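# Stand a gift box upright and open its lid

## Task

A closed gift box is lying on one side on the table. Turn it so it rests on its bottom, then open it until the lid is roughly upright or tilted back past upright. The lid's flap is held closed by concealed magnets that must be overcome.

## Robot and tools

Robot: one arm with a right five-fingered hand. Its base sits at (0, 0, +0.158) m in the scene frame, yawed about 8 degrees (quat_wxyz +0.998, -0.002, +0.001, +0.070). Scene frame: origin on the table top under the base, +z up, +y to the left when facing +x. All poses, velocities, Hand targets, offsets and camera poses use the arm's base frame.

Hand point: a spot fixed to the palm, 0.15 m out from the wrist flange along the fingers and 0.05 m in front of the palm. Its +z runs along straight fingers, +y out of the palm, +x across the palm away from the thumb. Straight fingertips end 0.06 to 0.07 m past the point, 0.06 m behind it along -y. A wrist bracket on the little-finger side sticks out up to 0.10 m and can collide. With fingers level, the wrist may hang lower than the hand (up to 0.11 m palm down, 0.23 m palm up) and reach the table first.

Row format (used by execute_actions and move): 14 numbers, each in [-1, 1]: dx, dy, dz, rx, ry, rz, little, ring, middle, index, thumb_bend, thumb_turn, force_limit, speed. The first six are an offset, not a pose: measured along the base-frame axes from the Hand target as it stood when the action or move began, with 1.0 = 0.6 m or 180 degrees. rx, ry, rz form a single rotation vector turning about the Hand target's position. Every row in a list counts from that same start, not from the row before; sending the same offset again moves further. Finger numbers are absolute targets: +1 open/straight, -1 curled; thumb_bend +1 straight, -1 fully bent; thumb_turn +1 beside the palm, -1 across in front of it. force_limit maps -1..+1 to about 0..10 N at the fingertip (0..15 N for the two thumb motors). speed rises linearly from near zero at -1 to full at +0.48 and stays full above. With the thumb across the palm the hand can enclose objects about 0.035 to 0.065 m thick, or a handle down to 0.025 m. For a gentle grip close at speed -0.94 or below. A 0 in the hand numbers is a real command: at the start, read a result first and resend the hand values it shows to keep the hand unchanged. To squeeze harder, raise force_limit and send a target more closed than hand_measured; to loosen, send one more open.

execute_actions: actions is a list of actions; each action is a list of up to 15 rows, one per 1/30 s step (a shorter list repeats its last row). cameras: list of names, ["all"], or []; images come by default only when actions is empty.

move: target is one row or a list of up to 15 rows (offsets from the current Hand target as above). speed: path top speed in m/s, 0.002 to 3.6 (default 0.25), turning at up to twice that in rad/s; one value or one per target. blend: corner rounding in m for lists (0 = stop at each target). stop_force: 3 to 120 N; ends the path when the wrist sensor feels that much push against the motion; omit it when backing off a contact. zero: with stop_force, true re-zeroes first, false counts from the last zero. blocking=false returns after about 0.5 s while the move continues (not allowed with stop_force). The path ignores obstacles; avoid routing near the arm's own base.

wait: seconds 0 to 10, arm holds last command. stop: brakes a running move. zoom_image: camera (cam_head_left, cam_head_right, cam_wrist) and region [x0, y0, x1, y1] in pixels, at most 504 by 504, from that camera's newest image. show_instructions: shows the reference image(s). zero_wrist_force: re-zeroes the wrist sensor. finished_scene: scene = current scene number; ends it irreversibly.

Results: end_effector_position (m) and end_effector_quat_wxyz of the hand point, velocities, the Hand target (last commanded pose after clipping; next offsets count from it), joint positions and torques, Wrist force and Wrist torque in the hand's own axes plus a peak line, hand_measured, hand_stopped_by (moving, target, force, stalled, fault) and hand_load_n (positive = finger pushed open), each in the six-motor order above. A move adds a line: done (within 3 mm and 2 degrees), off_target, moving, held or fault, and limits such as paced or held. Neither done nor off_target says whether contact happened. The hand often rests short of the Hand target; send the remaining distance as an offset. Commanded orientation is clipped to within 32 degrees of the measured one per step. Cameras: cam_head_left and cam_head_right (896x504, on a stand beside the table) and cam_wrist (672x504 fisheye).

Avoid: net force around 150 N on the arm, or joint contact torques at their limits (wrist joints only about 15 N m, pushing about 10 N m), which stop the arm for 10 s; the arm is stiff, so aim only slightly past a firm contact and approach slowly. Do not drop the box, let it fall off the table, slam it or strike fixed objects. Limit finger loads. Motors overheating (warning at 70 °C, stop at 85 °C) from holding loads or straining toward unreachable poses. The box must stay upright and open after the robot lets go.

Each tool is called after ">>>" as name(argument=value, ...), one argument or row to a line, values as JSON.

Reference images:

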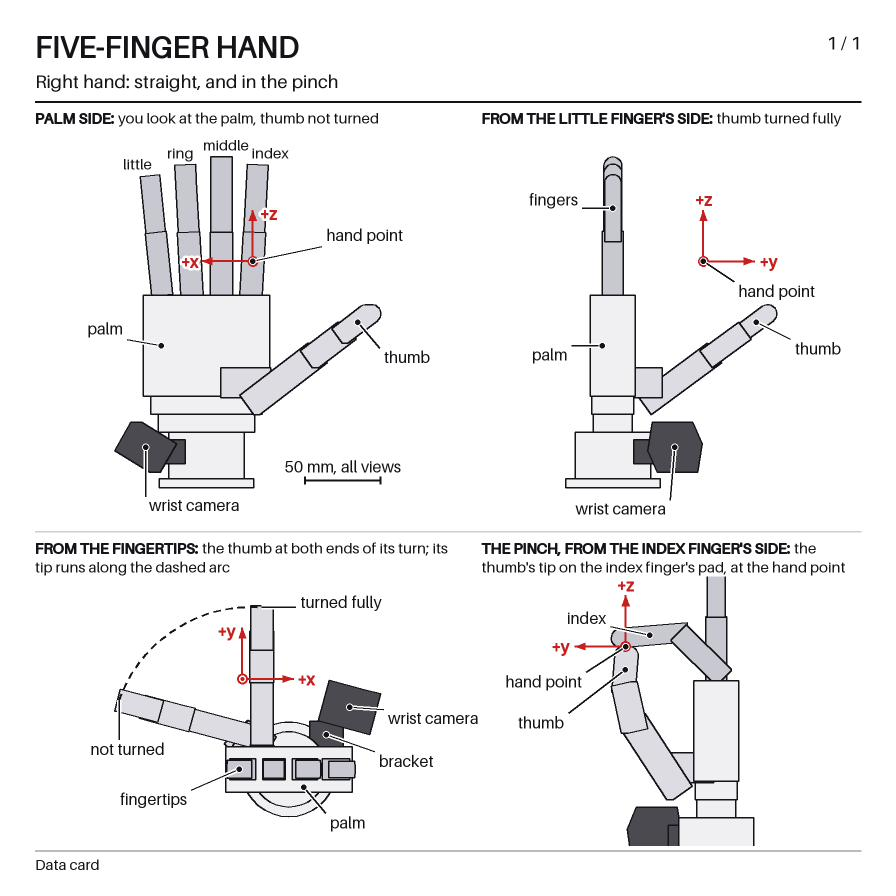

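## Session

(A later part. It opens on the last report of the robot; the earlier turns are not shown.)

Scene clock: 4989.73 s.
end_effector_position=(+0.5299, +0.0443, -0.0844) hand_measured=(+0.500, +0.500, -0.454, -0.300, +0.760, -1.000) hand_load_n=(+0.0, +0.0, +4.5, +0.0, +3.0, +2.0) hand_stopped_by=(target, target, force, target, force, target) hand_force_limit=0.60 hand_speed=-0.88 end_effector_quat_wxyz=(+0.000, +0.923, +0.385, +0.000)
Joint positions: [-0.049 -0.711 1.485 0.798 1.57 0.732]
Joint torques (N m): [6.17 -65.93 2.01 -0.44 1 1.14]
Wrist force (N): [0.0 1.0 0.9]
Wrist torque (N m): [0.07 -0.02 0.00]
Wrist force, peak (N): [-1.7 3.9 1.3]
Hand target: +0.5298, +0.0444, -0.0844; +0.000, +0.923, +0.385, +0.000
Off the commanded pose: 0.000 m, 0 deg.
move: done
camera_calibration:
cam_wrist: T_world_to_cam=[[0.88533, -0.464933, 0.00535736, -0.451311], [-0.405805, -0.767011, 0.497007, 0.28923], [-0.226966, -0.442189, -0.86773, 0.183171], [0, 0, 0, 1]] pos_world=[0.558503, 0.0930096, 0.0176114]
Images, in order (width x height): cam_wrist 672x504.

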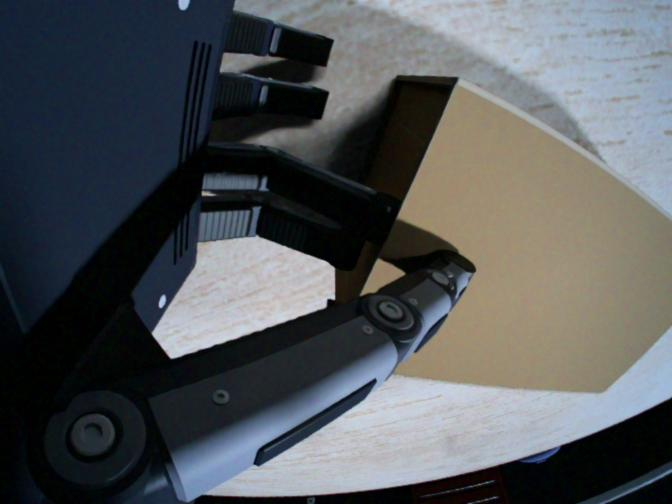

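>>> move(
  target=[
    [0,0,0,0,0,0,0.5,0.5,-0.3,-0.3,1,-1,0.6,0],
    [0,0,0.06,0,0,0,0.5,0.5,-0.3,-0.3,1,-1,0.6,0],
    [0.0837,-0.04,0.2407,0,0,0.5,0.5,0.5,-0.3,-0.3,1,-1,0.6,0],
    [0.3087,-0.2407,0.174,0,0,0.9956,0.5,0.5,-0.3,-0.3,1,-1,0.6,0],
  ],
  speed=[0.1,0.1,0.5,0.5],
  blend=[0,0.01,0.03,0],
  cameras=["cam_wrist"],
)

Scene clock: 5021.17 s.
end_effector_position=(+0.7136, -0.0997, +0.0198) hand_measured=(+0.500, +0.500, -0.300, -0.300, +1.000, -1.000) hand_load_n=(+0.0, +0.0, +0.0, +0.0, -0.5, +0.0) hand_stopped_by=(target, target, target, target, target, target) hand_force_limit=0.60 hand_speed=0.00 end_effector_quat_wxyz=(+0.048, -0.365, +0.929, -0.031)
Joint positions: [-0.408 -0.165 0.035 1.588 1.548 -2.726]
Joint torques (N m): [-7.9 -36.57 -34.39 5.72 -1.04 -1.51]
Wrist force (N): [0.4 0.7 0.0]
Wrist torque (N m): [0.09 -0.05 0.06]
Wrist force, peak (N): [0.2 1.4 1.5]
Hand target: +0.7151, -0.1000, +0.0200; +0.000, -0.378, +0.926, +0.000
Off the commanded pose: 0.002 m, 7 deg.
elbow stopped short: the move would have taken joint 3 (elbow) straighter than the controller allows.
move: off_target
camera_calibration:
cam_wrist: T_world_to_cam=[[-0.85983, 0.500146, -0.102697, 0.662271], [0.379833, 0.760989, 0.525949, -0.207329], [0.341203, 0.413219, -0.844293, -0.069036], [0, 0, 0, 1]] pos_world=[0.671746, -0.14493, 0.118771]
Images, in order (width x height): cam_wrist 672x504.

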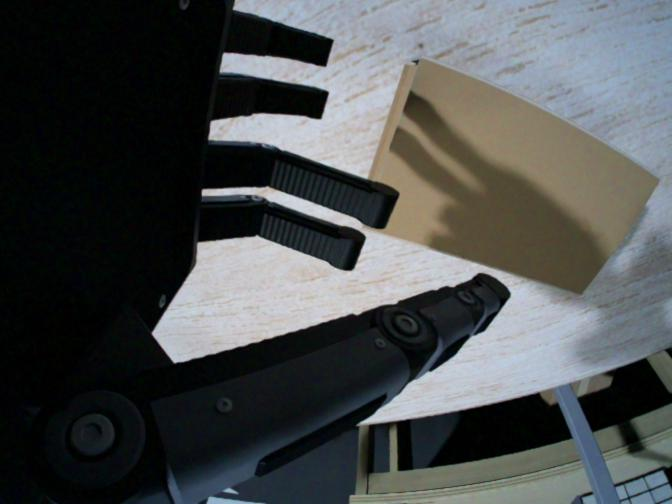

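>>> move(
  target=[
    [-0.034,0.0567,0,-0.1188,-0.1168,0,0.5,0.5,0.5,0.5,-1,-1,0.6,0],
    [-0.034,0.0567,-0.165,-0.1188,-0.1168,0,0.5,0.5,0.5,0.5,-1,-1,0.6,0],
    [-0.1625,0.1874,-0.165,-0.1188,-0.1168,0,0.5,0.5,0.5,0.5,-1,-1,0.6,0],
  ],
  speed=[0.2,0.15,0.1],
  cameras=["cam_wrist"],
)

Scene clock: 5070.37 s.
end_effector_position=(+0.6176, +0.0123, -0.0790) hand_measured=(+0.500, +0.500, +0.500, +0.500, -0.884, -1.000) hand_load_n=(+0.0, +0.0, +1.5, +0.0, +14.5, +1.5) hand_stopped_by=(target, target, target, target, force, target) hand_force_limit=0.60 hand_speed=0.00 end_effector_quat_wxyz=(+0.098, -0.365, +0.894, -0.240)
Joint positions: [-0.168 -0.749 1.414 0.468 1.869 -2.581]
Joint torques (N m): [6.24 -68.33 0.45 -1.35 2.02 1.48]
Wrist force (N): [0.3 0.7 0.2]
Wrist torque (N m): [0.11 -0.09 -0.04]
Wrist force, peak (N): [-1.3 2.7 -0.9]
Hand target: +0.6176, +0.0124, -0.0790; +0.098, -0.365, +0.894, -0.240
Off the commanded pose: 0.000 m, 0 deg.
move: done
camera_calibration:
cam_wrist: T_world_to_cam=[[-0.790952, 0.387735, -0.473346, 0.443061], [0.265746, 0.914507, 0.305051, -0.15306], [0.551157, 0.115491, -0.82637, -0.290624], [0, 0, 0, 1]] pos_world=[0.551295, 0.00174887, 0.016249]
Images, in order (width x height): cam_wrist 672x504.

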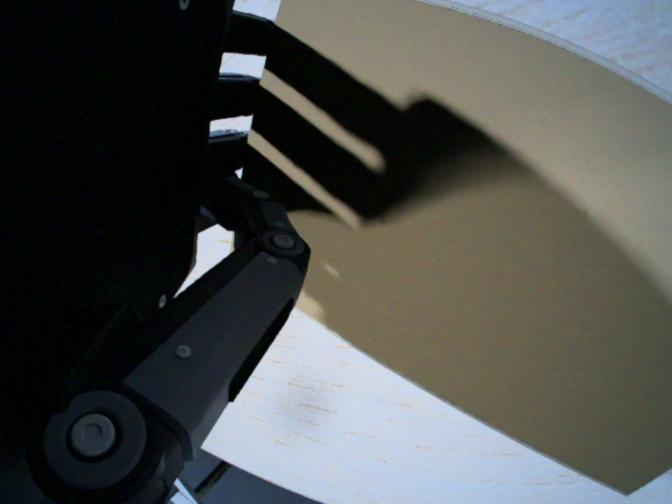

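>>> move(
  target=[
    [0.014,-0.0143,0,0,0,0,0.5,0.5,0.5,0.5,-0.5,-1,0.6,0],
    [0.014,-0.0143,0.1,0,0,0,0.5,0.5,0.5,0.5,-0.5,-1,0.6,0],
    [0.0557,-0.104,0.0983,0.1188,0.1168,0,0.5,0.5,-0.3,-0.3,1,-1,0.6,0],
  ],
  speed=[0.15,0.25,0.3],
  blend=[0.005,0.02,0],
  cameras=["cam_wrist"],
)

Scene clock: 5085.47 s.
end_effector_position=(+0.6510, -0.0500, -0.0200) hand_measured=(+0.500, +0.500, -0.226, -0.300, +1.000, -1.000) hand_load_n=(+0.0, -0.5, +0.0, +0.0, +0.0, +0.0) hand_stopped_by=(target, target, force, target, target, target) hand_force_limit=0.60 hand_speed=0.00 end_effector_quat_wxyz=(+0.000, -0.378, +0.926, +0.000)
Joint positions: [-0.366 -0.415 0.681 1.304 1.572 -2.713]
Joint torques (N m): [5.94 -33.86 -30.33 5.6 0.87 -0.5]
Wrist force (N): [0.1 0.7 -0.1]
Wrist torque (N m): [0.09 0.00 0.07]
Wrist force, peak (N): [-0.7 2.3 -1.5]
Hand target: +0.6510, -0.0500, -0.0200; +0.000, -0.378, +0.926, +0.000
Off the commanded pose: 0.000 m, 0 deg.
move: done
camera_calibration:
cam_wrist: T_world_to_cam=[[-0.878835, 0.477095, 0.00533866, 0.592854], [0.416324, 0.76133, 0.497043, -0.224727], [0.233072, 0.439041, -0.86771, -0.0306811], [0, 0, 0, 1]] pos_world=[0.621731, -0.0982863, 0.0819115]
Images, in order (width x height): cam_wrist 672x504.

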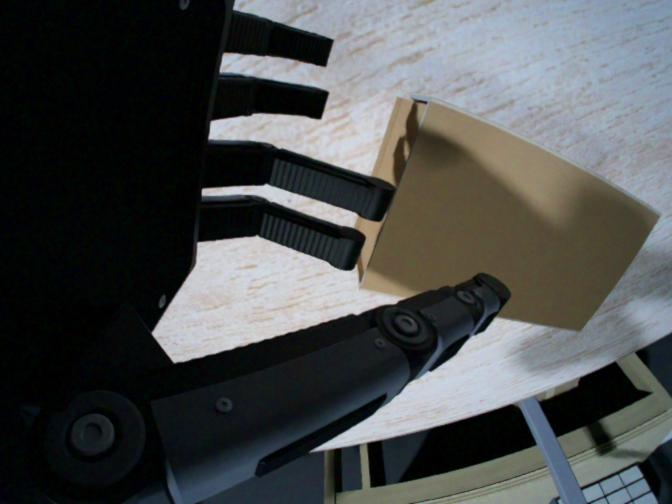

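>>> move(
  target=[
    [0.0008,0.0168,-0.1092,0,0,0.0167,0.5,0.5,-0.31,-0.3,1,-1,0.6,-0.2],
    [-0.0225,0.0382,-0.1092,0,0,0.0167,0.5,0.5,-0.31,-0.3,1,-1,0.6,-0.2],
  ],
  speed=[0.2,0.05],
)

>>> move(
  target=[0,0,0,0,0,0,0.5,0.5,-0.31,-0.3,0.3,-1,-0.4,-0.85],
)

>>> move(
  target=[0,0,0,0,0,0,0.5,0.5,-0.7,-0.3,0.3,-1,0.6,-0.88],
  cameras=["cam_wrist"],
)

Scene clock: 5104.43 s.
end_effector_position=(+0.6375, -0.0271, -0.0855) hand_measured=(+0.500, +0.500, -0.310, -0.300, +1.000, -1.000) hand_load_n=(+0.0, +0.0, +0.0, +0.0, +0.0, +0.0) hand_stopped_by=(target, target, target, target, target, target) hand_force_limit=0.60 hand_speed=-0.20 end_effector_quat_wxyz=(+0.000, -0.403, +0.915, +0.000)
Joint positions: [-0.337 -0.384 0.796 1.158 1.572 -2.736]
Joint torques (N m): [8.17 -83.13 -0.33 -0.52 -0.51 1.01]
Wrist force (N): [0.2 0.0 0.2]
Wrist torque (N m): [0.10 -0.03 0.05]
Wrist force, peak (N): [-0.1 1.1 1.0]
Hand target: +0.6375, -0.0271, -0.0855; +0.000, -0.403, +0.915, +0.000
Off the commanded pose: 0.000 m, 0 deg.
move: done

Scene clock: 5105.87 s.
end_effector_position=(+0.6375, -0.0271, -0.0855) hand_measured=(+0.500, +0.500, -0.310, -0.300, +0.752, -1.000) hand_load_n=(+0.0, +0.0, +1.0, +0.0, +5.5, +0.0) hand_stopped_by=(target, target, target, target, force, target) hand_force_limit=-0.40 hand_speed=-0.85 end_effector_quat_wxyz=(+0.000, -0.403, +0.915, +0.000)
Joint positions: [-0.337 -0.384 0.797 1.158 1.572 -2.736]
Joint torques (N m): [6.2 -78.4 -0.74 -0.5 -0.54 1.05]
Wrist force (N): [0.3 1.7 -2.1]
Wrist torque (N m): [0.08 0.00 0.07]
Wrist force, peak (N): [0.4 1.8 -2.7]
Hand target: +0.6375, -0.0271, -0.0855; +0.000, -0.403, +0.915, +0.000
Off the commanded pose: 0.000 m, 0 deg.
move: done

Scene clock: 5106.57 s.
end_effector_position=(+0.6375, -0.0271, -0.0855) hand_measured=(+0.500, +0.500, -0.452, -0.300, +0.752, -1.000) hand_load_n=(+0.0, +0.5, +9.5, +0.0, +5.5, +0.0) hand_stopped_by=(target, target, force, target, force, target) hand_force_limit=0.60 hand_speed=-0.88 end_effector_quat_wxyz=(+0.000, -0.403, +0.915, +0.000)
Joint positions: [-0.337 -0.384 0.797 1.158 1.572 -2.736]
Joint torques (N m): [4.28 -73.29 -0.74 -0.67 -0.56 1.04]
Wrist force (N): [0.0 0.9 -0.1]
Wrist torque (N m): [-0.03 -0.07 0.07]
Wrist force, peak (N): [0.2 3.0 -3.5]
Hand target: +0.6375, -0.0271, -0.0855; +0.000, -0.403, +0.915, +0.000
Off the commanded pose: 0.000 m, 0 deg.
move: done
camera_calibration:
cam_wrist: T_world_to_cam=[[-0.902654, 0.430334, 0.00534392, 0.584338], [0.37582, 0.782134, 0.497017, -0.17758], [0.209704, 0.450642, -0.867725, -0.0792025], [0, 0, 0, 1]] pos_world=[0.610802, -0.0768773, 0.0164114]
Images, in order (width x height): cam_wrist 672x504.

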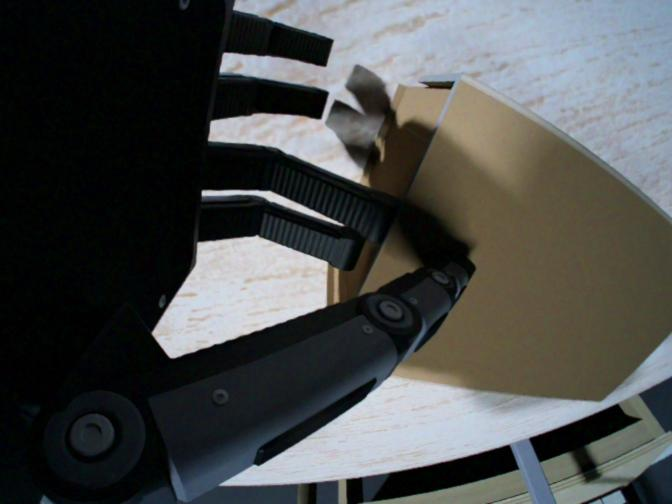

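>>> move(
  target=[
    [0,0,0,0,0,0,0.5,0.5,-0.7,-0.7,0.2,-1,0.5,-0.85],
    [-0.028,0.0257,0.0893,-0.0563,-0.0614,0,0.5,0.5,-0.7,-0.7,0.2,-1,0.5,-0.85],
    [-0.0722,0.0662,0.1658,-0.1127,-0.1228,0,0.5,0.5,-0.7,-0.7,0.2,-1,0.5,-0.85],
  ],
  speed=0.12,
  blend=[0,0.01,0],
  cameras=["cam_wrist", "cam_head_left"],
)

Scene clock: 5174.20 s.
end_effector_position=(+0.5942, +0.0126, +0.0139) hand_measured=(+0.500, +0.500, -0.452, -0.700, +0.738, -1.000) hand_load_n=(+0.0, +0.0, +6.0, +0.5, +6.0, +1.0) hand_stopped_by=(target, target, force, target, force, target) hand_force_limit=0.50 hand_speed=-0.85 end_effector_quat_wxyz=(+0.104, -0.389, +0.884, -0.237)
Joint positions: [-0.183 -0.928 1.457 0.586 1.84 -2.645]
Joint torques (N m): [6.07 -62.58 1.74 -1.49 1.77 1.59]
Wrist force (N): [0.4 2.2 0.3]
Wrist torque (N m): [0.16 -0.09 0.01]
Wrist force, peak (N): [-0.2 -1.4 -4.1]
Hand target: +0.5942, +0.0126, +0.0140; +0.104, -0.389, +0.884, -0.237
Off the commanded pose: 0.000 m, 0 deg.
move: done
camera_calibration:
cam_wrist: T_world_to_cam=[[-0.810322, 0.345634, -0.473196, 0.480504], [0.217687, 0.927291, 0.304539, -0.146999], [0.54405, 0.143766, -0.826644, -0.197051], [0, 0, 0, 1]] pos_world=[0.528569, -0.00143882, 0.109249]
Images, in order (width x height): cam_head_left 896x504, cam_wrist 672x504.

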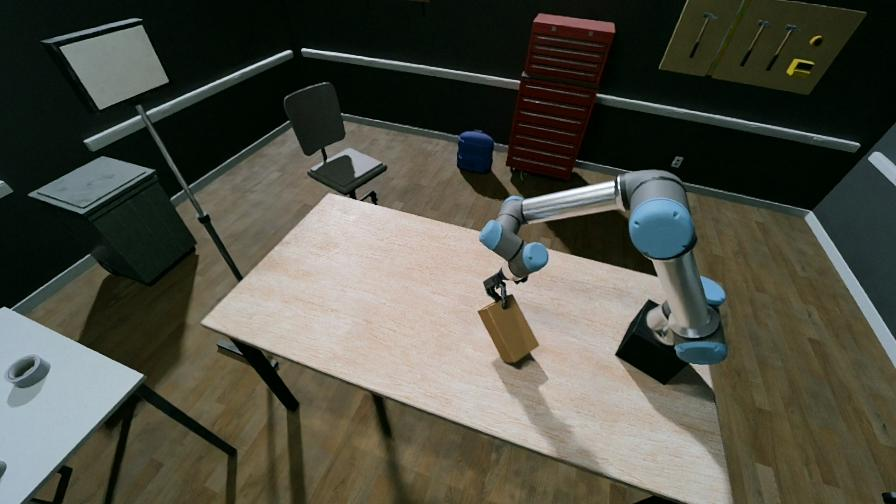

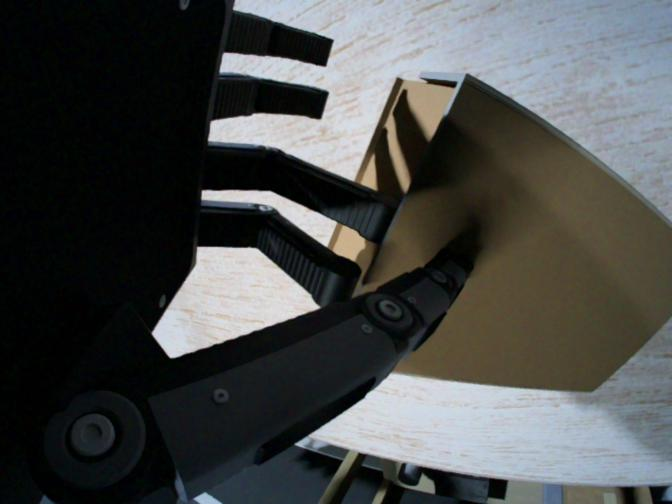

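>>> move(
  target=[
    [-0.0573,0.0527,0.0582,-0.0563,-0.0614,0,0.5,0.5,-0.7,-0.7,0.2,-1,0.5,-0.85],
    [-0.1238,0.1135,0.0945,-0.1127,-0.1228,0,0.5,0.5,-0.7,-0.7,0.2,-1,0.5,-0.85],
    [-0.1948,0.1788,0.1062,-0.169,-0.1843,0,0.5,0.5,-0.7,-0.7,0.2,-1,0.5,-0.85],
    [-0.2563,0.2352,0.0958,-0.2178,-0.2375,0,0.5,0.5,-0.7,-0.7,0.2,-1,0.5,-0.85],
  ],
  speed=0.12,
  blend=[0.01,0.01,0.01,0],
  cameras=["cam_wrist", "cam_head_left"],
)

Scene clock: 5188.90 s.
end_effector_position=(+0.4404, +0.1538, +0.0715) hand_measured=(+0.500, +0.500, -0.452, -0.700, +0.736, -1.000) hand_load_n=(+0.0, +0.0, +0.0, +0.0, +0.0, +0.0) hand_stopped_by=(target, target, force, target, force, target) hand_force_limit=0.50 hand_speed=-0.85 end_effector_quat_wxyz=(+0.279, -0.289, +0.658, -0.636)
Joint positions: [0.543 -1.22 2.185 -0.843 2.855 -3.025]
Joint torques (N m): [7.69 -43.02 2.13 -2.64 -0.09 -1.62]
Wrist force (N): [0.5 1.8 -0.8]
Wrist torque (N m): [0.16 -0.14 0.07]
Wrist force, peak (N): [0.1 3.2 1.0]
Hand target: +0.4404, +0.1538, +0.0715; +0.280, -0.289, +0.658, -0.636
Off the commanded pose: 0.000 m, 0 deg.
move: done
camera_calibration:
cam_wrist: T_world_to_cam=[[-0.226659, -0.189536, -0.955354, 0.193978], [0.188962, 0.953688, -0.234037, -0.214858], [0.955468, -0.233572, -0.180347, -0.255468], [0, 0, 0, 1]] pos_world=[0.328659, 0.182004, 0.0889605]
Images, in order (width x height): cam_head_left 896x504, cam_wrist 672x504.

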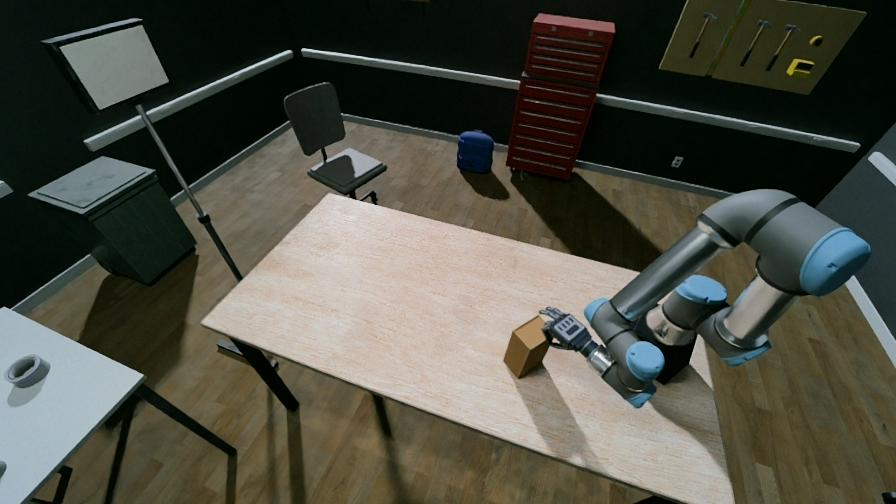

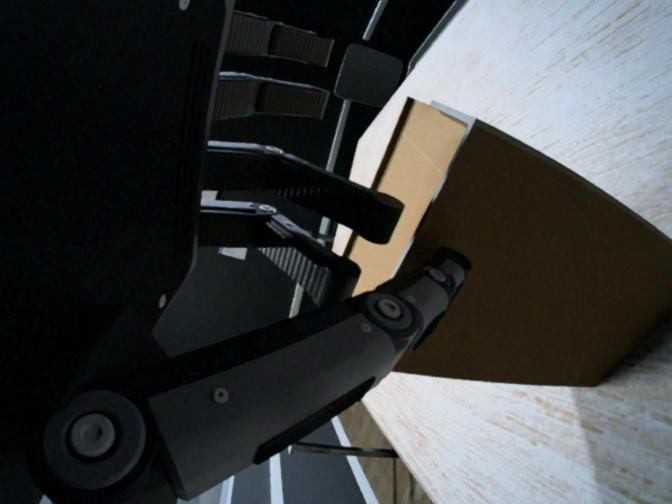

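>>> move(
  target=[
    [0,0,0,0,0,0,0.5,0.5,-0.4,-0.7,1,-1,0.5,0],
    [0,0,0.09,0,0,0,0.5,0.5,-0.4,-0.7,1,-1,0.5,0],
    [0.0008,-0.0947,0.09,0.1427,0.1556,0,-1,-1,-1,-0.2,1,-1,0.5,0],
  ],
  speed=[0.1,0.15,0.25],
  blend=[0,0.01,0],
  cameras=["cam_wrist", "cam_head_left", "cam_head_right"],
)

Scene clock: 5221.00 s.
end_effector_position=(+0.4409, +0.0969, +0.1255) hand_measured=(-1.000, -1.000, -1.000, -0.200, +1.000, -1.000) hand_load_n=(+0.0, +0.0, +0.0, +0.0, +0.0, +0.0) hand_stopped_by=(target, target, target, target, target, target) hand_force_limit=0.50 hand_speed=0.00 end_effector_quat_wxyz=(+0.170, -0.365, +0.830, -0.387)
Joint positions: [0.14 -1.416 1.922 0.417 2.205 -2.479]
Joint torques (N m): [-5.88 -10.64 -28.56 4.1 0.04 -0.84]
Wrist force (N): [0.3 1.5 -0.1]
Wrist torque (N m): [0.17 -0.10 -0.04]
Wrist force, peak (N): [1.0 3.0 -0.8]
Hand target: +0.4409, +0.0969, +0.1255; +0.170, -0.365, +0.830, -0.387
Off the commanded pose: 0.000 m, 0 deg.
move: done
camera_calibration:
cam_wrist: T_world_to_cam=[[-0.653966, 0.202235, -0.728992, 0.356895], [0.161551, 0.978712, 0.126588, -0.183665], [0.739073, -0.0349853, -0.672716, -0.121596], [0, 0, 0, 1]] pos_world=[0.352937, 0.103324, 0.201623]

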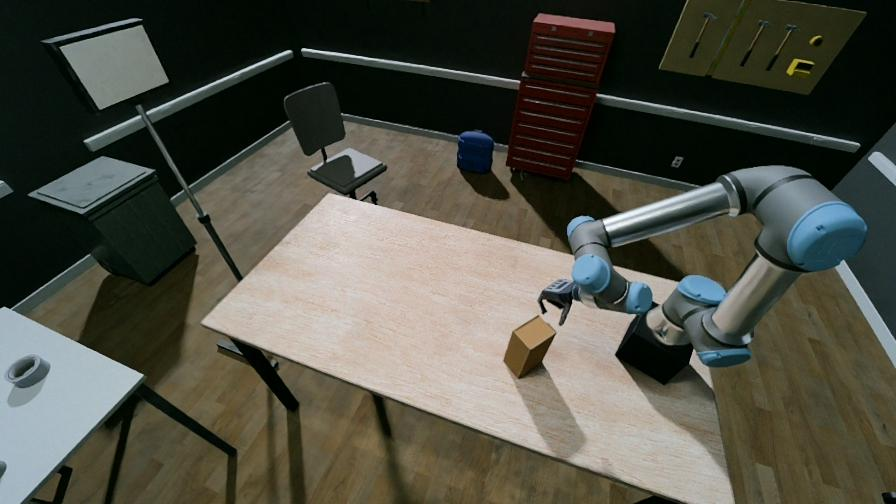

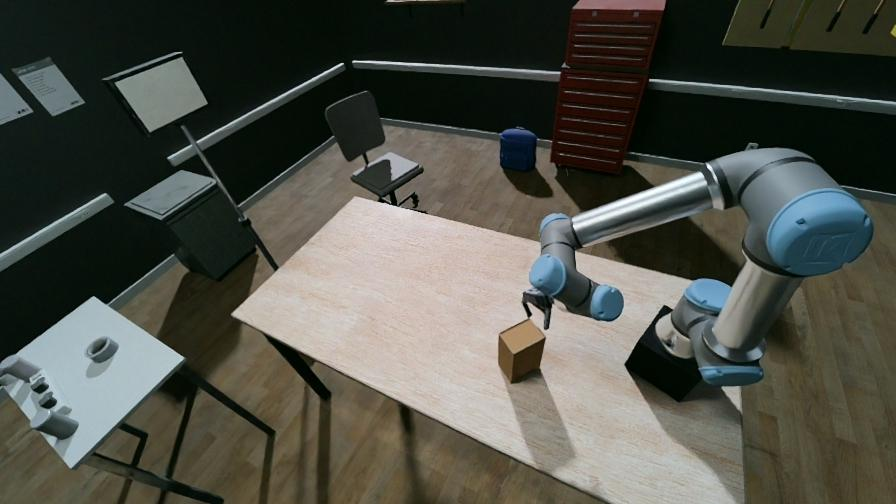

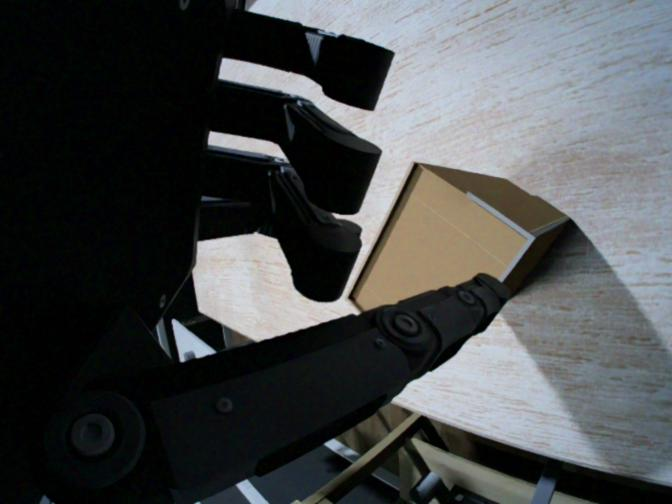

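>>> zoom_image(
  camera="cam_wrist",
  region=[330, 140, 600, 340],
)

Scaled by 1.867 from the camera's 672x504 image, which has a finer 960x720 frame.

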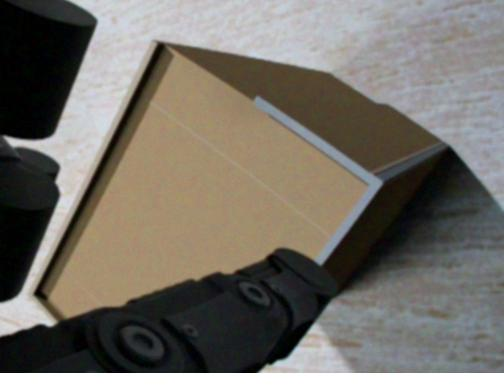

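>>> move(
  target=[0.0083,-0.014,-0.0758,0.0192,0.02,-0.0139,-1,-1,-1,-0.2,1,-1,0.5,0],
  speed=0.15,
  cameras=["cam_wrist"],
)

>>> zoom_image(
  camera="cam_wrist",
  region=[270, 130, 570, 350],
)

Scene clock: 5266.20 s.
end_effector_position=(+0.4458, +0.0885, +0.0800) hand_measured=(-1.000, -1.000, -1.000, -0.200, +1.000, -1.000) hand_load_n=(+0.0, +0.0, +0.0, +0.0, +0.0, +0.0) hand_stopped_by=(target, target, target, target, target, target) hand_force_limit=0.50 hand_speed=0.00 end_effector_quat_wxyz=(+0.146, -0.353, +0.854, -0.354)
Joint positions: [0.086 -1.329 1.929 0.398 2.144 -2.442]
Joint torques (N m): [-6.99 -11.58 -30.3 -1.41 -0.13 1.48]
Wrist force (N): [0.4 1.4 -0.1]
Wrist torque (N m): [0.18 -0.09 -0.03]
Wrist force, peak (N): [0.6 1.9 -0.4]
Hand target: +0.4458, +0.0885, +0.0800; +0.146, -0.353, +0.854, -0.354
Off the commanded pose: 0.000 m, 0 deg.
move: done
camera_calibration:
cam_wrist: T_world_to_cam=[[-0.687647, 0.273741, -0.672463, 0.332823], [0.21335, 0.961495, 0.17323, -0.195777], [0.693991, -0.0243486, -0.719572, -0.13312], [0, 0, 0, 1]] pos_world=[0.363017, 0.0938904, 0.161937]
Images, in order (width x height): cam_wrist 672x504.

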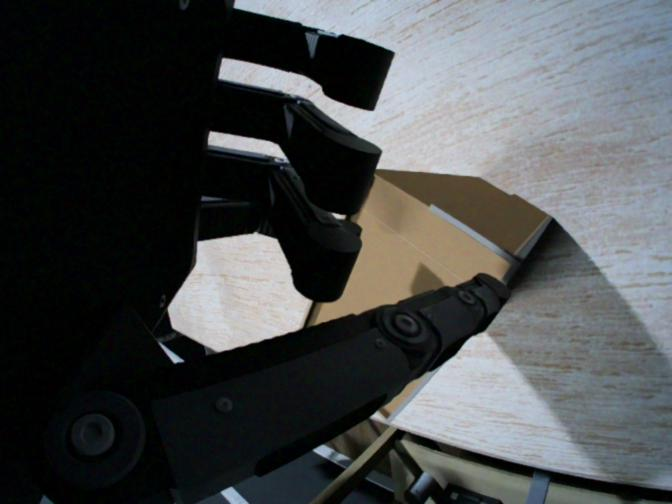

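Scaled by 1.680 from the camera's 672x504 image, which has a finer 960x720 frame.

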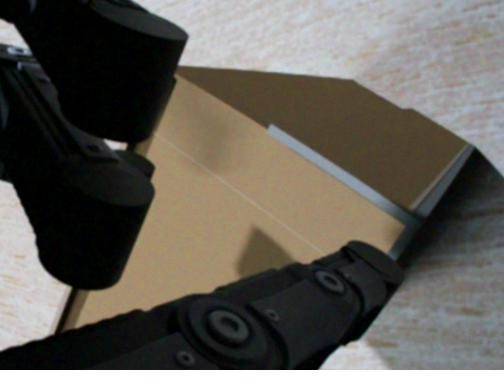

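>>> move(
  target=[0,0,-0.0333,0,0,0,-1,-1,-1,-0.2,1,-1,0.5,0],
  speed=0.02,
  stop_force=4,
  cameras=["cam_wrist"],
)

>>> zoom_image(
  camera="cam_wrist",
  region=[270, 130, 570, 350],
)

Scene clock: 5278.03 s.
end_effector_position=(+0.4458, +0.0885, +0.0609) hand_measured=(-1.000, -1.000, -1.000, -0.200, +1.000, -1.000) hand_load_n=(+0.0, +0.5, +0.0, +0.0, +0.0, +0.0) hand_stopped_by=(target, target, target, target, target, target) hand_force_limit=0.50 hand_speed=0.00 end_effector_quat_wxyz=(+0.146, -0.353, +0.854, -0.354)
Joint positions: [0.086 -1.3 1.951 0.347 2.144 -2.442]
Joint torques (N m): [-5.39 -40.99 -26.28 4.56 0.31 1.28]
Wrist force (N): [0.5 -2.2 -2.3]
Wrist torque (N m): [-0.20 -0.08 -0.09]
Wrist force, peak (N): [0.5 -6.6 -5.6]
Hand target: +0.4458, +0.0885, +0.0610; +0.146, -0.353, +0.854, -0.354 (not the last commanded pose)
Off the commanded pose: 0.001 m, 0 deg.
move: contact
camera_calibration:
cam_wrist: T_world_to_cam=[[-0.687606, 0.273938, -0.672425, 0.320009], [0.21349, 0.961439, 0.173369, -0.192556], [0.693988, -0.0243467, -0.719575, -0.146932], [0, 0, 0, 1]] pos_world=[0.363118, 0.0938909, 0.142837]
Images, in order (width x height): cam_wrist 672x504.

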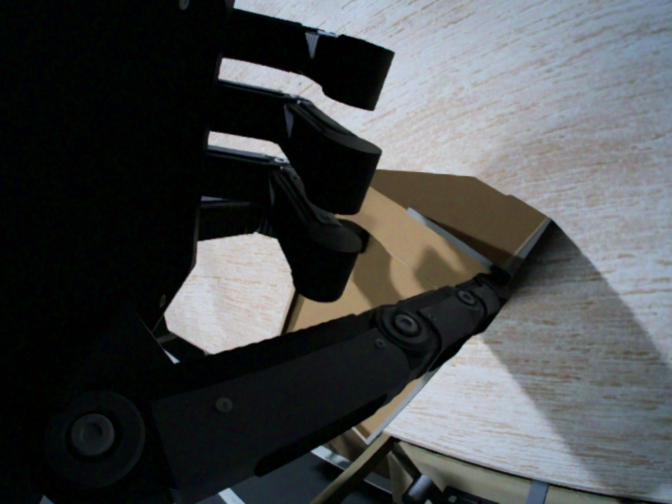

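Scaled by 1.680 from the camera's 672x504 image, which has a finer 960x720 frame.

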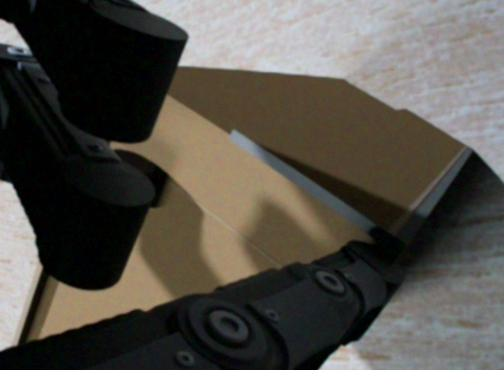

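>>> move(
  target=[0,0,0,0,0,0,-1,-1,-1,0.0,1,-1,0.5,-0.88],
)

>>> move(
  target=[0,0,0,0,0,0,-1,-1,-1,0.12,1,-1,0.5,-0.88],
  cameras=["cam_wrist"],
)

>>> zoom_image(
  camera="cam_wrist",
  region=[270, 130, 570, 350],
)

Scene clock: 5286.87 s.
end_effector_position=(+0.4458, +0.0885, +0.0610) hand_measured=(-1.000, -1.000, -1.000, -0.138, +1.000, -1.000) hand_load_n=(+0.0, +0.0, +0.0, -12.5, -3.0, -0.5) hand_stopped_by=(target, target, target, moving, target, target) hand_force_limit=0.50 hand_speed=-0.88 end_effector_quat_wxyz=(+0.146, -0.353, +0.854, -0.354)
Joint positions: [0.086 -1.3 1.951 0.348 2.144 -2.442]
Joint torques (N m): [-4.74 -29.92 -21.8 2 0.41 1.06]
Wrist force (N): [2.5 -9.5 -12.6]
Wrist torque (N m): [-0.49 0.00 -0.22]
Wrist force, peak (N): [2.4 -9.7 -12.7]
Hand target: +0.4458, +0.0885, +0.0610; +0.146, -0.353, +0.854, -0.354
Off the commanded pose: 0.000 m, 0 deg.
move: done

Scene clock: 5287.37 s.
end_effector_position=(+0.4458, +0.0885, +0.0610) hand_measured=(-1.000, -1.000, -1.000, -0.138, +1.000, -1.000) hand_load_n=(+0.0, +0.0, +0.0, -12.5, -3.0, -1.0) hand_stopped_by=(target, target, target, moving, target, target) hand_force_limit=0.50 hand_speed=-0.88 end_effector_quat_wxyz=(+0.146, -0.353, +0.854, -0.354)
Joint positions: [0.086 -1.3 1.951 0.348 2.144 -2.442]
Joint torques (N m): [-4.26 -16.6 -17.23 -1.13 0.48 0.95]
Wrist force (N): [2.6 -8.6 -12.3]
Wrist torque (N m): [-0.43 -0.03 -0.20]
Wrist force, peak (N): [2.4 -9.6 -12.6]
Hand target: +0.4458, +0.0885, +0.0610; +0.146, -0.353, +0.854, -0.354
Off the commanded pose: 0.000 m, 0 deg.
move: done
camera_calibration:
cam_wrist: T_world_to_cam=[[-0.687639, 0.273872, -0.672418, 0.320093], [0.213376, 0.961461, 0.173391, -0.192537], [0.693991, -0.0242473, -0.719576, -0.14687], [0, 0, 0, 1]] pos_world=[0.363117, 0.0938907, 0.142937]
Images, in order (width x height): cam_wrist 672x504.

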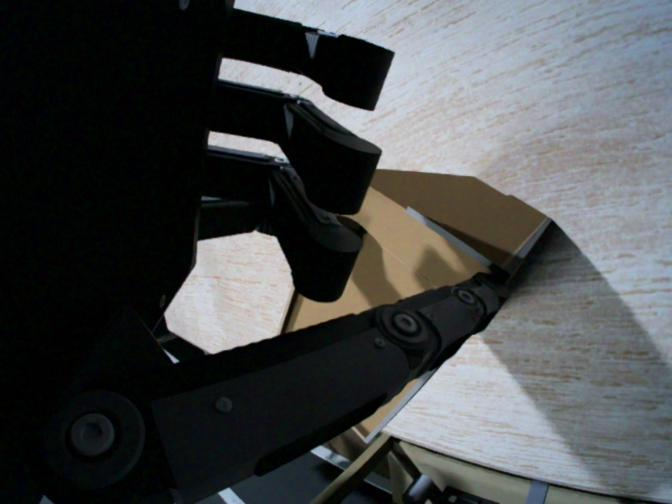

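Scaled by 1.680 from the camera's 672x504 image, which has a finer 960x720 frame.

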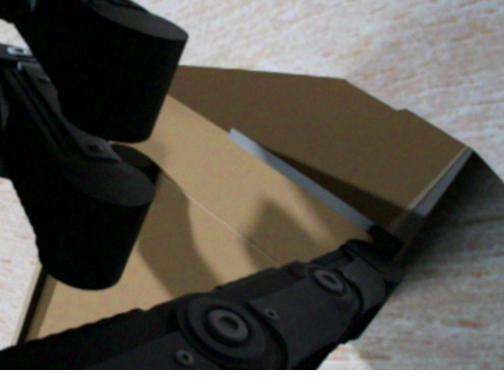

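>>> move(
  target=[0,0,0.010,0,0,0,-1,-1,-1,0.14,1,-1,0.5,-0.88],
  speed=0.03,
  cameras=["cam_wrist"],
)

Scene clock: 5321.07 s.
end_effector_position=(+0.4459, +0.0885, +0.0670) hand_measured=(-1.000, -1.000, -1.000, +0.138, +1.000, -1.000) hand_load_n=(+0.0, +0.0, +0.0, -6.5, +0.0, +0.0) hand_stopped_by=(target, target, target, target, target, target) hand_force_limit=0.50 hand_speed=-0.88 end_effector_quat_wxyz=(+0.146, -0.353, +0.854, -0.354)
Joint positions: [0.086 -1.309 1.945 0.363 2.144 -2.442]
Joint torques (N m): [-5.13 -24.14 -15.29 5.78 -0.19 -0.21]
Wrist force (N): [0.7 -21.0 -17.0]
Wrist torque (N m): [-0.04 -0.06 -0.21]
Wrist force, peak (N): [1.1 -22.0 -17.6]
Hand target: +0.4458, +0.0885, +0.0670; +0.146, -0.353, +0.854, -0.354
Off the commanded pose: 0.000 m, 0 deg.
move: done
camera_calibration:
cam_wrist: T_world_to_cam=[[-0.687525, 0.273871, -0.672535, 0.324104], [0.213418, 0.961458, 0.173352, -0.193586], [0.694091, -0.0243473, -0.719476, -0.142594], [0, 0, 0, 1]] pos_world=[0.363118, 0.0938907, 0.148937]
Images, in order (width x height): cam_wrist 672x504.

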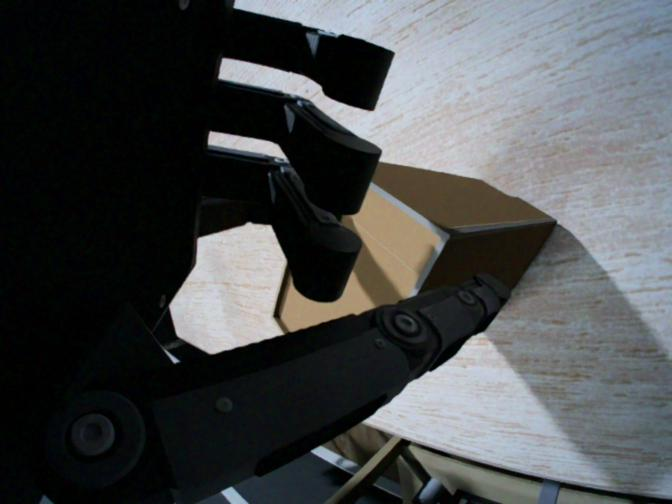

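>>> zoom_image(
  camera="cam_wrist",
  region=[260, 150, 600, 405],
)

>>> execute_actions(
  actions=[],
  cameras=["cam_head_left", "cam_head_right"],
)

Scaled by 1.482 from the camera's 672x504 image, which has a finer 960x720 frame.

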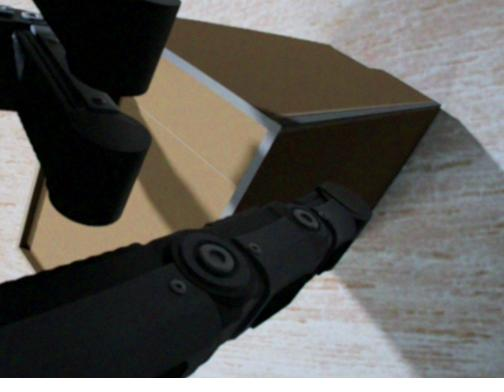

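Scene clock: 5333.40 s.
end_effector_position=(+0.4458, +0.0885, +0.0670) hand_measured=(-1.000, -1.000, -1.000, +0.138, +1.000, -1.000) hand_load_n=(+0.0, +0.0, +0.0, -6.0, +0.0, +0.0) hand_stopped_by=(target, target, target, target, target, target) hand_force_limit=0.50 hand_speed=-0.88 end_effector_quat_wxyz=(+0.146, -0.353, +0.854, -0.354)
Joint positions: [0.086 -1.309 1.945 0.363 2.144 -2.442]
Joint velocities: within noise
Joint torques (N m): [-5.3 -5.49 4.33 5.91 -2.25 -0.41]
Motor temperatures (°C): [27 29 26 37 36 34]
Wrist force (N): [0.9 -20.7 -16.9]
Wrist torque (N m): [-0.04 -0.09 -0.20]
Wrist force, peak (N): [0.8 -21.7 -17.4]
Hand target: +0.4458, +0.0885, +0.0670; +0.146, -0.353, +0.854, -0.354
Off the commanded pose: 0.000 m, 0 deg.
Images, in order (width x height): cam_head_left 896x504, cam_head_right 896x504.

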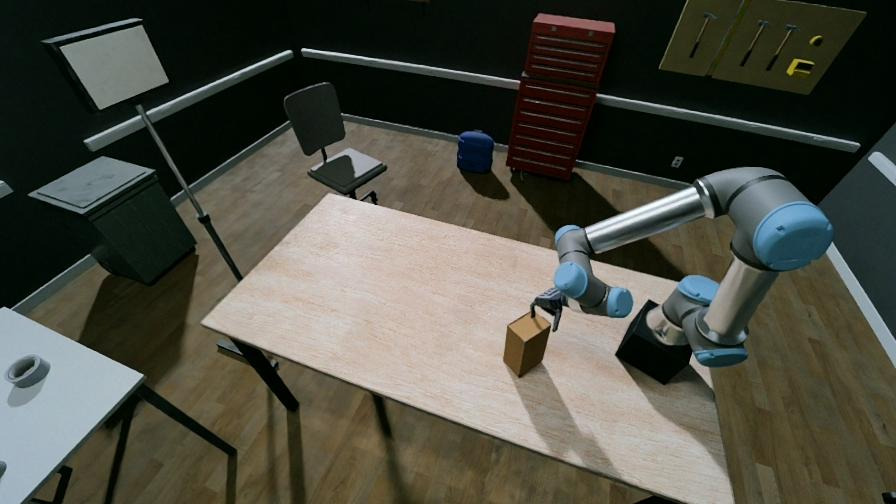

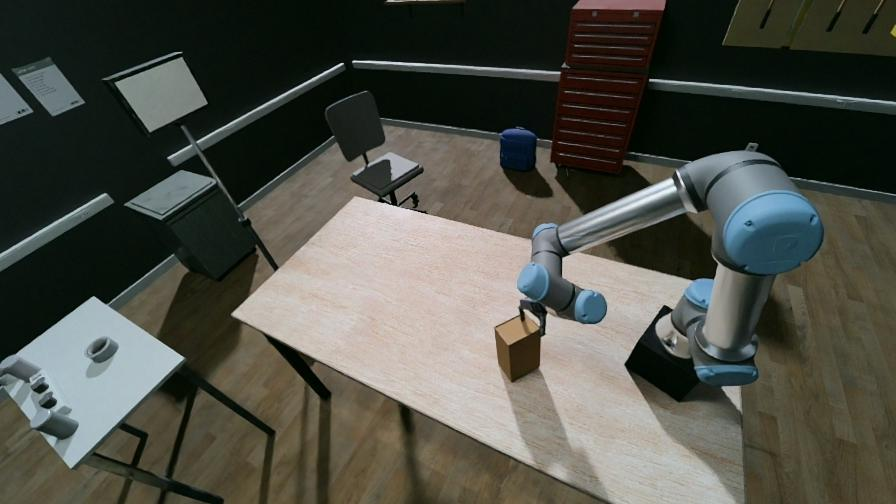

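>>> move(
  target=[
    [0,0,0.040,0,0,0,-1,-1,-1,0.14,1,-1,0.5,-0.88],
    [0.0258,-0.022,0.040,-0.0389,-0.0394,0,-1,-1,-1,-0.3,1,-1,0.5,0.0],
  ],
  speed=0.08,
  cameras=["cam_wrist"],
)

Scene clock: 5420.07 s.
end_effector_position=(+0.4613, +0.0753, +0.0910) hand_measured=(-1.000, -1.000, -1.000, -0.300, +1.000, -1.000) hand_load_n=(+0.0, +0.0, +0.0, +0.0, +0.0, +0.0) hand_stopped_by=(target, target, target, target, target, target) hand_force_limit=0.50 hand_speed=0.00 end_effector_quat_wxyz=(+0.177, -0.339, +0.820, -0.427)
Joint positions: [0.124 -1.349 1.968 0.232 2.274 -2.505]
Joint torques (N m): [6.05 -40.79 -0.46 -1.47 1.95 -1.38]
Wrist force (N): [-0.2 1.6 -0.8]
Wrist torque (N m): [0.21 0.01 0.02]
Wrist force, peak (N): [0.8 -21.7 -17.5]
Hand target: +0.4613, +0.0753, +0.0910; +0.177, -0.339, +0.820, -0.427
Off the commanded pose: 0.000 m, 0 deg.
move: done
camera_calibration:
cam_wrist: T_world_to_cam=[[-0.597546, 0.184925, -0.780219, 0.329427], [0.197761, 0.976972, 0.0800997, -0.173776], [0.777064, -0.106434, -0.620357, -0.177509], [0, 0, 0, 1]] pos_world=[0.369149, 0.0899618, 0.160825]
Images, in order (width x height): cam_wrist 672x504.

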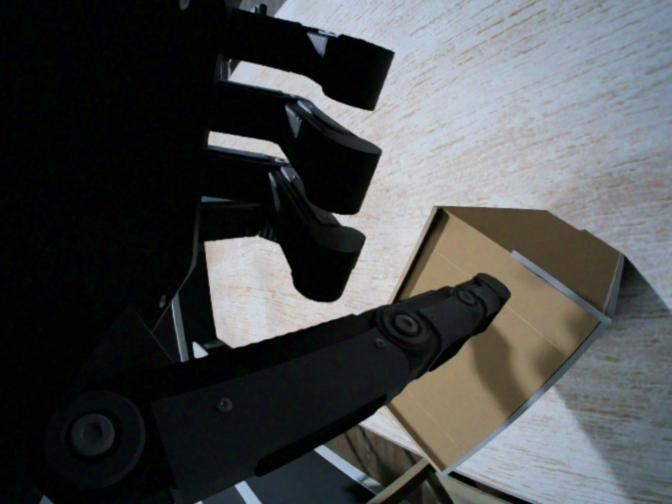

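>>> move(
  target=[-0.0362,0.0345,-0.008,0,0,0,-1,-1,-1,-0.3,1,-1,0.5,-0.88],
  speed=0.08,
  cameras=["cam_wrist"],
)

Scene clock: 5446.57 s.
end_effector_position=(+0.4396, +0.0960, +0.0862) hand_measured=(-1.000, -1.000, -1.000, -0.300, +1.000, -1.000) hand_load_n=(+0.0, +0.0, +0.0, +0.0, +0.0, +0.0) hand_stopped_by=(target, target, target, target, target, target) hand_force_limit=0.50 hand_speed=-0.88 end_effector_quat_wxyz=(+0.177, -0.339, +0.820, -0.427)
Joint positions: [0.196 -1.347 1.993 0.254 2.32 -2.432]
Joint torques (N m): [8.94 -12.11 0.3 4.38 2.26 0.73]
Wrist force (N): [-0.1 1.6 -0.7]
Wrist torque (N m): [0.21 0.00 -0.05]
Wrist force, peak (N): [0.3 2.0 -0.7]
Hand target: +0.4396, +0.0960, +0.0862; +0.177, -0.339, +0.820, -0.427
Off the commanded pose: 0.000 m, 0 deg.
move: done
camera_calibration:
cam_wrist: T_world_to_cam=[[-0.597453, 0.184914, -0.780292, 0.308927], [0.197665, 0.976985, 0.080179, -0.189323], [0.77716, -0.106333, -0.620254, -0.161559], [0, 0, 0, 1]] pos_world=[0.34755, 0.110662, 0.156025]
Images, in order (width x height): cam_wrist 672x504.

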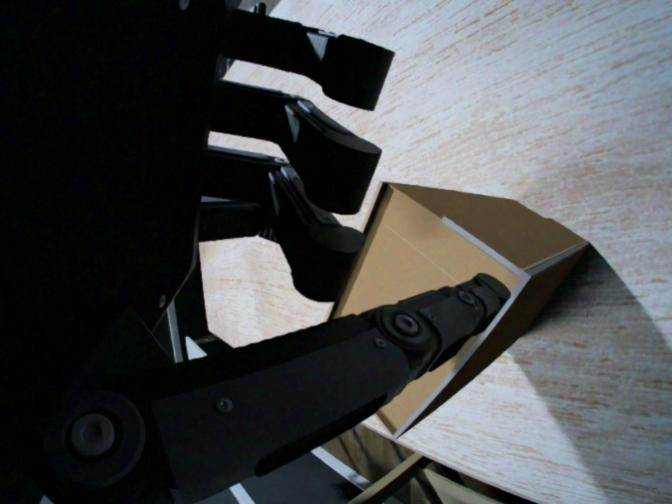

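>>> move(
  target=[0.0024,-0.0024,-0.028,0,0,0,-1,-1,-1,-0.3,1,-1,0.5,-0.88],
  speed=0.015,
  stop_force=3,
  cameras=["cam_wrist"],
)

Scene clock: 5462.53 s.
end_effector_position=(+0.4410, +0.0946, +0.0700) hand_measured=(-1.000, -1.000, -1.000, -0.300, +1.000, -1.000) hand_load_n=(+0.5, +0.0, +0.0, +0.0, +0.0, +0.0) hand_stopped_by=(target, target, target, target, target, target) hand_force_limit=0.50 hand_speed=-0.88 end_effector_quat_wxyz=(+0.177, -0.339, +0.820, -0.427)
Joint positions: [0.191 -1.321 2.01 0.207 2.317 -2.437]
Joint torques (N m): [6.14 -39.68 -25.9 4.45 1.28 0.93]
Wrist force (N): [0.3 -1.3 -2.1]
Wrist torque (N m): [-0.10 -0.07 -0.07]
Wrist force, peak (N): [0.0 -4.2 -3.3]
Hand target: +0.4410, +0.0946, +0.0700; +0.177, -0.339, +0.820, -0.427 (not the last commanded pose)
Off the commanded pose: 0.001 m, 0 deg.
move: contact
camera_calibration:
cam_wrist: T_world_to_cam=[[-0.597535, 0.184983, -0.780213, 0.297313], [0.197796, 0.976961, 0.0801463, -0.18705], [0.777064, -0.106433, -0.620358, -0.172697], [0, 0, 0, 1]] pos_world=[0.348849, 0.109362, 0.139825]
Images, in order (width x height): cam_wrist 672x504.

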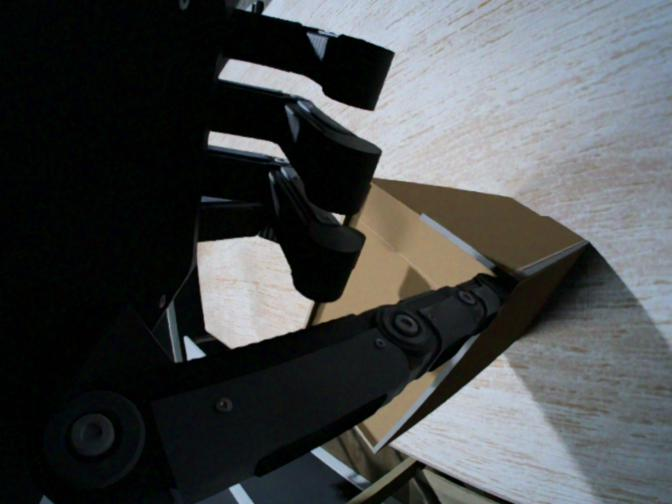

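>>> zoom_image(
  camera="cam_wrist",
  region=[400, 220, 560, 340],
)

Scaled by 3.150 from the camera's 672x504 image, which has a finer 960x720 frame.

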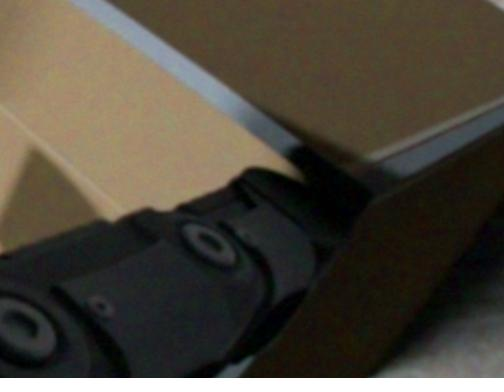

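>>> move(
  target=[0.006,-0.006,0.010,0,0,0,-1,-1,-1,-0.3,1,-1,0.5,-0.88],
  speed=0.03,
)

>>> move(
  target=[0,0,-0.035,0,0,0,-1,-1,-1,-0.3,1,-1,0.5,-0.88],
  speed=0.015,
  stop_force=3,
  cameras=["cam_wrist"],
)

Scene clock: 5476.63 s.
end_effector_position=(+0.4445, +0.0911, +0.0759) hand_measured=(-1.000, -1.000, -1.000, -0.300, +1.000, -1.000) hand_load_n=(+0.0, +0.0, +0.5, +0.0, +0.0, +0.5) hand_stopped_by=(target, target, target, target, target, target) hand_force_limit=0.50 hand_speed=-0.88 end_effector_quat_wxyz=(+0.177, -0.339, +0.820, -0.427)
Joint positions: [0.178 -1.331 2.001 0.217 2.309 -2.45]
Joint torques (N m): [-7.15 -40.96 -28.31 4.31 -0.19 -0.96]
Wrist force (N): [-0.2 1.7 -0.4]
Wrist torque (N m): [0.20 0.00 -0.06]
Wrist force, peak (N): [0.1 -2.7 -3.0]
Hand target: +0.4446, +0.0910, +0.0760; +0.177, -0.339, +0.820, -0.427
Off the commanded pose: 0.000 m, 0 deg.
move: done

Scene clock: 5478.33 s.
end_effector_position=(+0.4445, +0.0910, +0.0688) hand_measured=(-1.000, -1.000, -1.000, -0.300, +1.000, -1.000) hand_load_n=(+0.0, +0.0, +0.5, +0.0, +0.0, +0.0) hand_stopped_by=(target, target, target, target, target, target) hand_force_limit=0.50 hand_speed=-0.88 end_effector_quat_wxyz=(+0.177, -0.339, +0.820, -0.427)
Joint positions: [0.178 -1.319 2.009 0.197 2.309 -2.45]
Joint torques (N m): [-4.74 -41.87 -27.35 4.26 -0.33 -0.67]
Wrist force (N): [-0.1 1.5 -0.6]
Wrist torque (N m): [0.21 -0.01 -0.06]
Wrist force, peak (N): [0.5 -4.3 -3.2]
Hand target: +0.4445, +0.0911, +0.0688; +0.177, -0.339, +0.820, -0.427 (not the last commanded pose)
Off the commanded pose: 0.014 m, 0 deg.
move: contact
camera_calibration:
cam_wrist: T_world_to_cam=[[-0.597535, 0.184983, -0.780213, 0.299272], [0.197796, 0.976961, 0.0801463, -0.184157], [0.777064, -0.106433, -0.620358, -0.17656], [0, 0, 0, 1]] pos_world=[0.352449, 0.105762, 0.138725]
Images, in order (width x height): cam_wrist 672x504.

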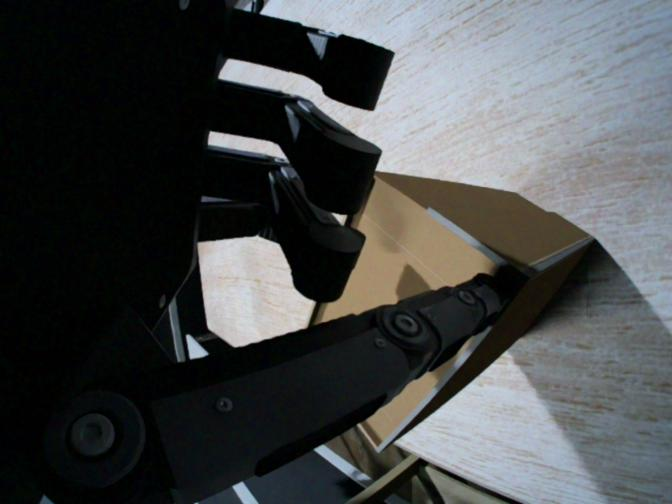

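>>> zoom_image(
  camera="cam_wrist",
  region=[400, 220, 560, 340],
)

Scaled by 3.150 from the camera's 672x504 image, which has a finer 960x720 frame.

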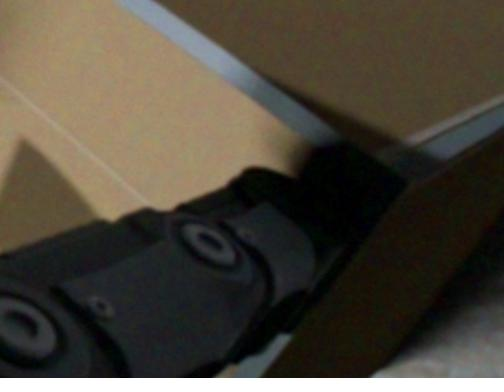

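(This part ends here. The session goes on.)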